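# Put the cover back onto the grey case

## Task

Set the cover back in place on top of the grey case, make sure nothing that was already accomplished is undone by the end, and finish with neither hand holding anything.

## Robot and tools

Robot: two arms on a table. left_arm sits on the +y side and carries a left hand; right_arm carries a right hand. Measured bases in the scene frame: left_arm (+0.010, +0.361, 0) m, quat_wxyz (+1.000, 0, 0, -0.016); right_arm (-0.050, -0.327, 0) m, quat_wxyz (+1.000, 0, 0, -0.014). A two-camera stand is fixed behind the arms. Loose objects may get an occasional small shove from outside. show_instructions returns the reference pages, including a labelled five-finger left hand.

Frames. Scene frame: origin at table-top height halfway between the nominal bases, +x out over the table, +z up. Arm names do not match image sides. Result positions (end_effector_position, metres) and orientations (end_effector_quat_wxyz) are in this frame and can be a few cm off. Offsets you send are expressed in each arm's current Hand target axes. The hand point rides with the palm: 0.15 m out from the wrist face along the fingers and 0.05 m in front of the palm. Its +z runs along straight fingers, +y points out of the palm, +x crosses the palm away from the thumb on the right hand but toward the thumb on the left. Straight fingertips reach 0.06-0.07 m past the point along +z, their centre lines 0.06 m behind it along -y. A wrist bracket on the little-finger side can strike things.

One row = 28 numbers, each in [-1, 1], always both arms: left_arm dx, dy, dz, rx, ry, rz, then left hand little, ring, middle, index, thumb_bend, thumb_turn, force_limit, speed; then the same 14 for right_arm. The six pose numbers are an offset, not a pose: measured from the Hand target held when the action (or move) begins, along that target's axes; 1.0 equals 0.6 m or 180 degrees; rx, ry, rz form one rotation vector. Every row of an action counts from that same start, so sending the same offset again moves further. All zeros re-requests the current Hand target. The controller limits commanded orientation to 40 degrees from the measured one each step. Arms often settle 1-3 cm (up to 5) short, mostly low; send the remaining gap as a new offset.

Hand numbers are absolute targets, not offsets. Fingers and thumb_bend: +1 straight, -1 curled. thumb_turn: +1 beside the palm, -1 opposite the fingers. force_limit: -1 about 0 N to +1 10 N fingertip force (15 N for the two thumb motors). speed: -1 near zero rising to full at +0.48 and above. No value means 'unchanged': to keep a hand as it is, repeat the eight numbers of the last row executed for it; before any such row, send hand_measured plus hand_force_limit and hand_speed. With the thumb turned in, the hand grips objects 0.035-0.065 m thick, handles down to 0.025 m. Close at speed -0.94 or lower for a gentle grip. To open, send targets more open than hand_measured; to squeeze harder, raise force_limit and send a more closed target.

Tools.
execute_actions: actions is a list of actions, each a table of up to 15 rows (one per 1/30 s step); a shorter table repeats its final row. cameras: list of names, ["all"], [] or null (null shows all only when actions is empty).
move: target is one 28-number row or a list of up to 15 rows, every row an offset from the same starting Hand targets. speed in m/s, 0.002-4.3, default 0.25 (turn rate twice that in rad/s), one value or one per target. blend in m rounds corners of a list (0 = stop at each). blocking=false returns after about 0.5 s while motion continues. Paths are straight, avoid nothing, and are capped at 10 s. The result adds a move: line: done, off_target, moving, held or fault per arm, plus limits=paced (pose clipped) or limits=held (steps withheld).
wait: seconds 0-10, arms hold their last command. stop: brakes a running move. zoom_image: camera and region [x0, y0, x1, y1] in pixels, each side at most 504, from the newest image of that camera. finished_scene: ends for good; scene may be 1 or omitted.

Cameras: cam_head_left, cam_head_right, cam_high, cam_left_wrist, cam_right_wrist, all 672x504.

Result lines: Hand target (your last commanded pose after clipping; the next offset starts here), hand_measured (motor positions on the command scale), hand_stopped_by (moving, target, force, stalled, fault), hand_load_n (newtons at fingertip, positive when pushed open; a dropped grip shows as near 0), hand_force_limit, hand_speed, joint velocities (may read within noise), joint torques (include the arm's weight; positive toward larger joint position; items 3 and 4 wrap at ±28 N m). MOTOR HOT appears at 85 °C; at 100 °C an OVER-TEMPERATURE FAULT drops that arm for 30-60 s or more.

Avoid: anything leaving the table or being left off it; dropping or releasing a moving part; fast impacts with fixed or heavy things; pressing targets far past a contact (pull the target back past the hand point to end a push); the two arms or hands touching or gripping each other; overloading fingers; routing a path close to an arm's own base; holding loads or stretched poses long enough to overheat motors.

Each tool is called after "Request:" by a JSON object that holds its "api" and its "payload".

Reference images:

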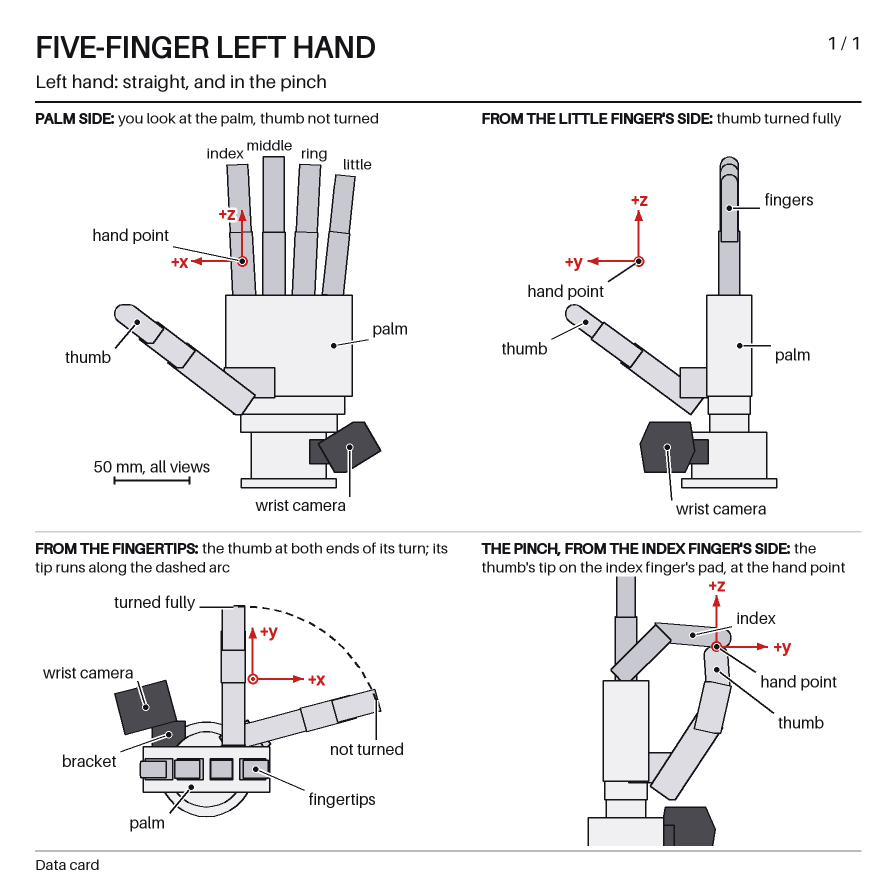

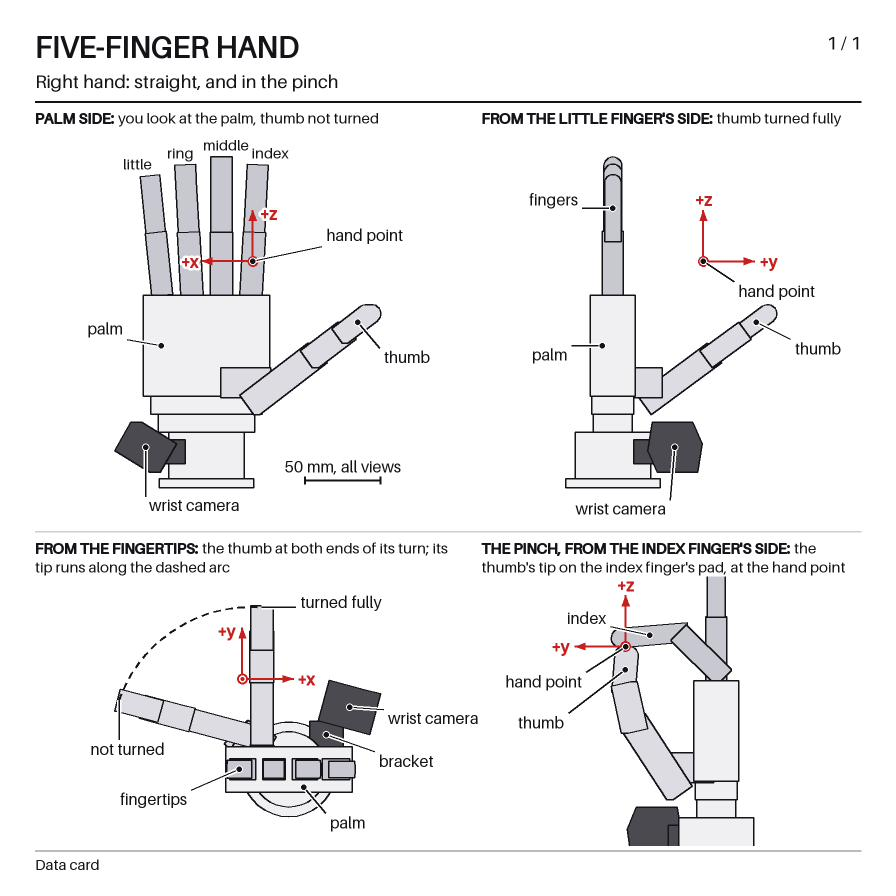

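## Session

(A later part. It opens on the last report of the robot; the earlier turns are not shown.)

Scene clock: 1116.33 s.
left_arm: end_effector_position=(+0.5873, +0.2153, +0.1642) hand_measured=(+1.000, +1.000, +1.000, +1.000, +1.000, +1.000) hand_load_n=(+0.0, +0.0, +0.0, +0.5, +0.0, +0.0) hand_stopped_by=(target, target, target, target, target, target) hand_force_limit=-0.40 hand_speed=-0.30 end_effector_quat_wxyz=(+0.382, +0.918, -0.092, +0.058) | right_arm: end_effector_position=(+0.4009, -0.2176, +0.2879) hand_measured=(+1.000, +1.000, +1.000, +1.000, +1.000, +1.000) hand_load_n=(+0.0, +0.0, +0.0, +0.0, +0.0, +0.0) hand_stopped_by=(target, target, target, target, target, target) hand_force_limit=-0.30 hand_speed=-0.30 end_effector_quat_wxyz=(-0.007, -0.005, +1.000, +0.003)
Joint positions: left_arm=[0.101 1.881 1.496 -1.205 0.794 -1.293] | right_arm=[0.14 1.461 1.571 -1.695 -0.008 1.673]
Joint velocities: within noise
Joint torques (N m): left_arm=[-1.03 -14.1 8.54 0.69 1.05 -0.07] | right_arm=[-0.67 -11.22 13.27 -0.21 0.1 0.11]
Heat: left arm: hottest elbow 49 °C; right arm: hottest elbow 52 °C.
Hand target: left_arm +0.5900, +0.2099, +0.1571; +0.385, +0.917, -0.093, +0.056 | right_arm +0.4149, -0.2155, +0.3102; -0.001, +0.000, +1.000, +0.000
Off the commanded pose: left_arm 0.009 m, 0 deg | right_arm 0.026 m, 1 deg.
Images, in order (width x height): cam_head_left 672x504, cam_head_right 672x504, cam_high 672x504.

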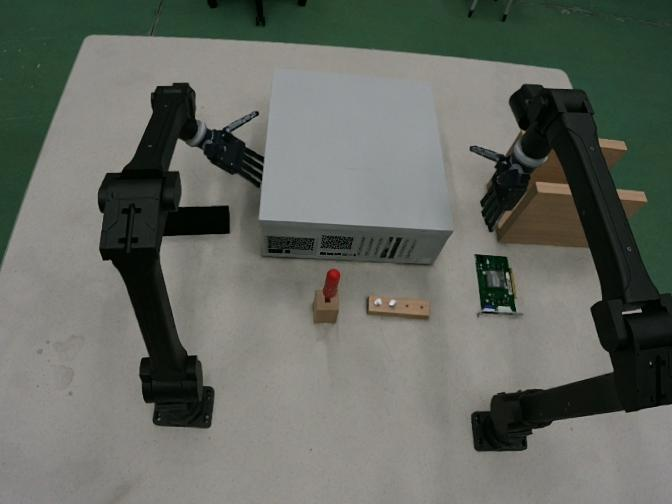

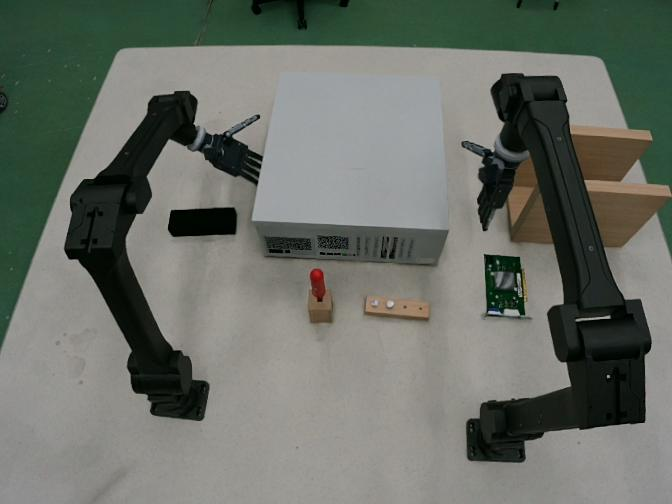

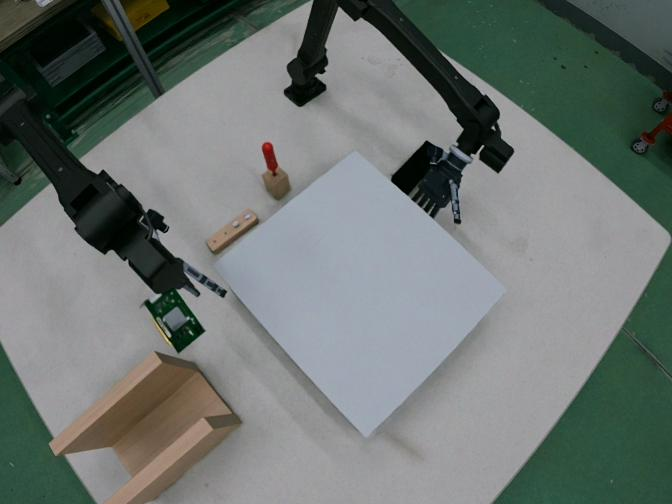

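Request:
{"api": "move", "payload": {"target": [-0.0525,-0.0345,-0.1908,0,0,0,1,1,1,1,1,1,-0.4,-0.3,0.05,-0.275,0,0,0,0,1,1,1,1,1,1,-0.3,-0.3], "speed": 0.15, "cameras": ["cam_head_left","cam_high","cam_left_wrist"]}}

Scene clock: 1121.87 s.
left_arm: end_effector_position=(+0.5512, +0.3062, +0.1995) hand_measured=(+1.000, +1.000, +1.000, +1.000, +1.000, +1.000) hand_load_n=(+0.5, +0.0, +0.0, +0.0, +0.0, +0.0) hand_stopped_by=(target, target, target, target, target, target) hand_force_limit=-0.40 hand_speed=-0.30 end_effector_quat_wxyz=(+0.392, +0.916, -0.082, +0.038) | right_arm: end_effector_position=(+0.3852, -0.3786, +0.3001) hand_measured=(+1.000, +1.000, +1.000, +1.000, +1.000, +1.000) hand_load_n=(+0.0, +0.0, +0.0, +0.0, +0.0, +0.0) hand_stopped_by=(target, target, target, target, target, target) hand_force_limit=-0.30 hand_speed=-0.30 end_effector_quat_wxyz=(+0.008, +0.006, +1.000, +0.000)
Joint positions: left_arm=[0.278 1.849 1.536 -1.499 0.78 -1.047] | right_arm=[-0.243 1.432 1.571 -1.695 -0.005 1.312]
Joint torques (N m): left_arm=[0.09 -15.27 12 -0.58 0.72 0.11] | right_arm=[-1.2 -11.81 9.95 -0.14 -0.04 -0.17]
Heat: left arm: hottest elbow 49 °C; right arm: hottest elbow 52 °C.
Hand target: left_arm +0.5601, +0.3101, +0.2173; +0.385, +0.917, -0.093, +0.056 | right_arm +0.3849, -0.3804, +0.3101; -0.001, +0.000, +1.000, +0.000
Off the commanded pose: left_arm 0.020 m, 3 deg | right_arm 0.010 m, 1 deg.
joint sent to its limit (right arm) — joint 4 (wrist pitch), lower limit. The joint targets still meet the commanded pose.
move: off_target (left_arm)
Images, in order (width x height): cam_head_left 672x504, cam_high 672x504, cam_left_wrist 672x504.

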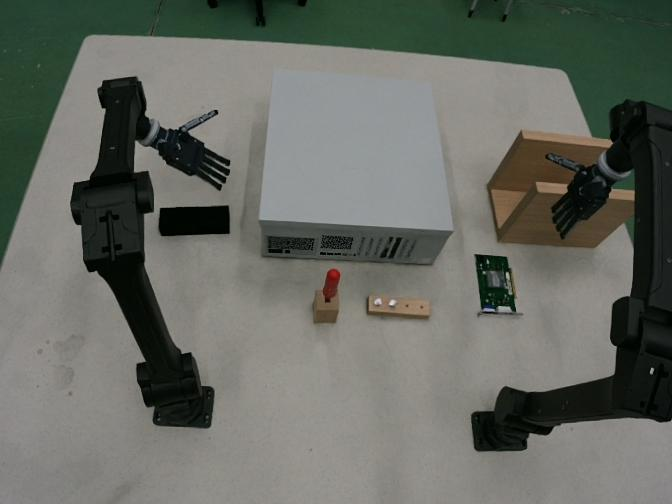

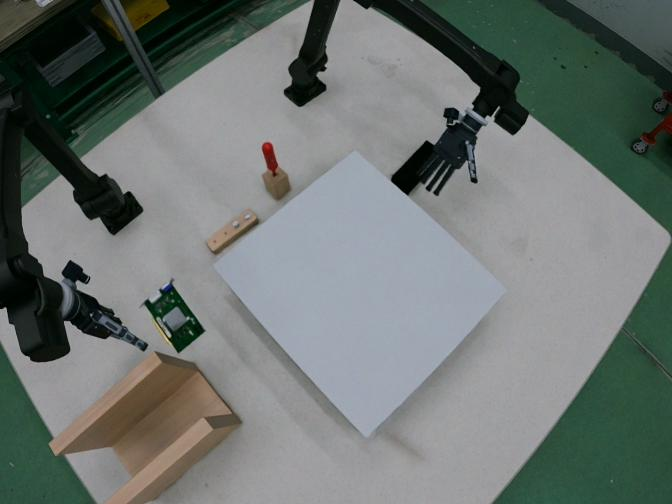

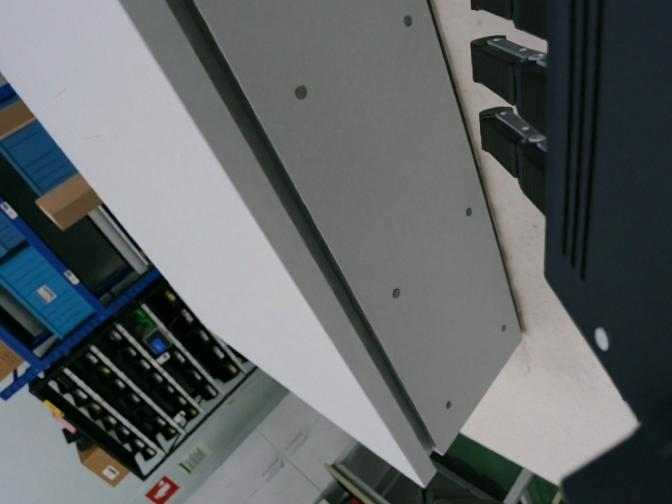

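Request:
{"api": "zoom_image", "payload": {"camera": "cam_left_wrist", "region": [370, 390, 480, 500]}}

Request:
{"api": "zoom_image", "payload": {"camera": "cam_left_wrist", "region": [400, 430, 460, 490]}}

Scaled by 4.582 from the camera's 672x504 image, which has a finer 960x720 frame.

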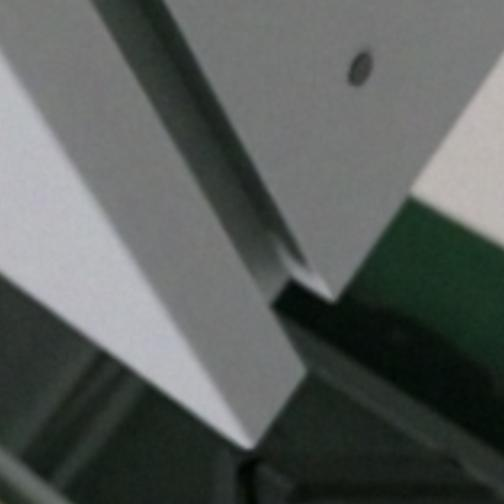

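Scaled by 8.400 from the camera's 672x504 image, which has a finer 960x720 frame.

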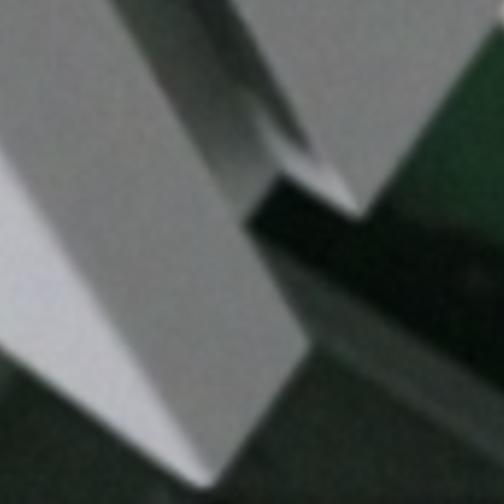

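Request:
{"api": "finished_scene", "payload": {}}

The scene is finished: the task was done.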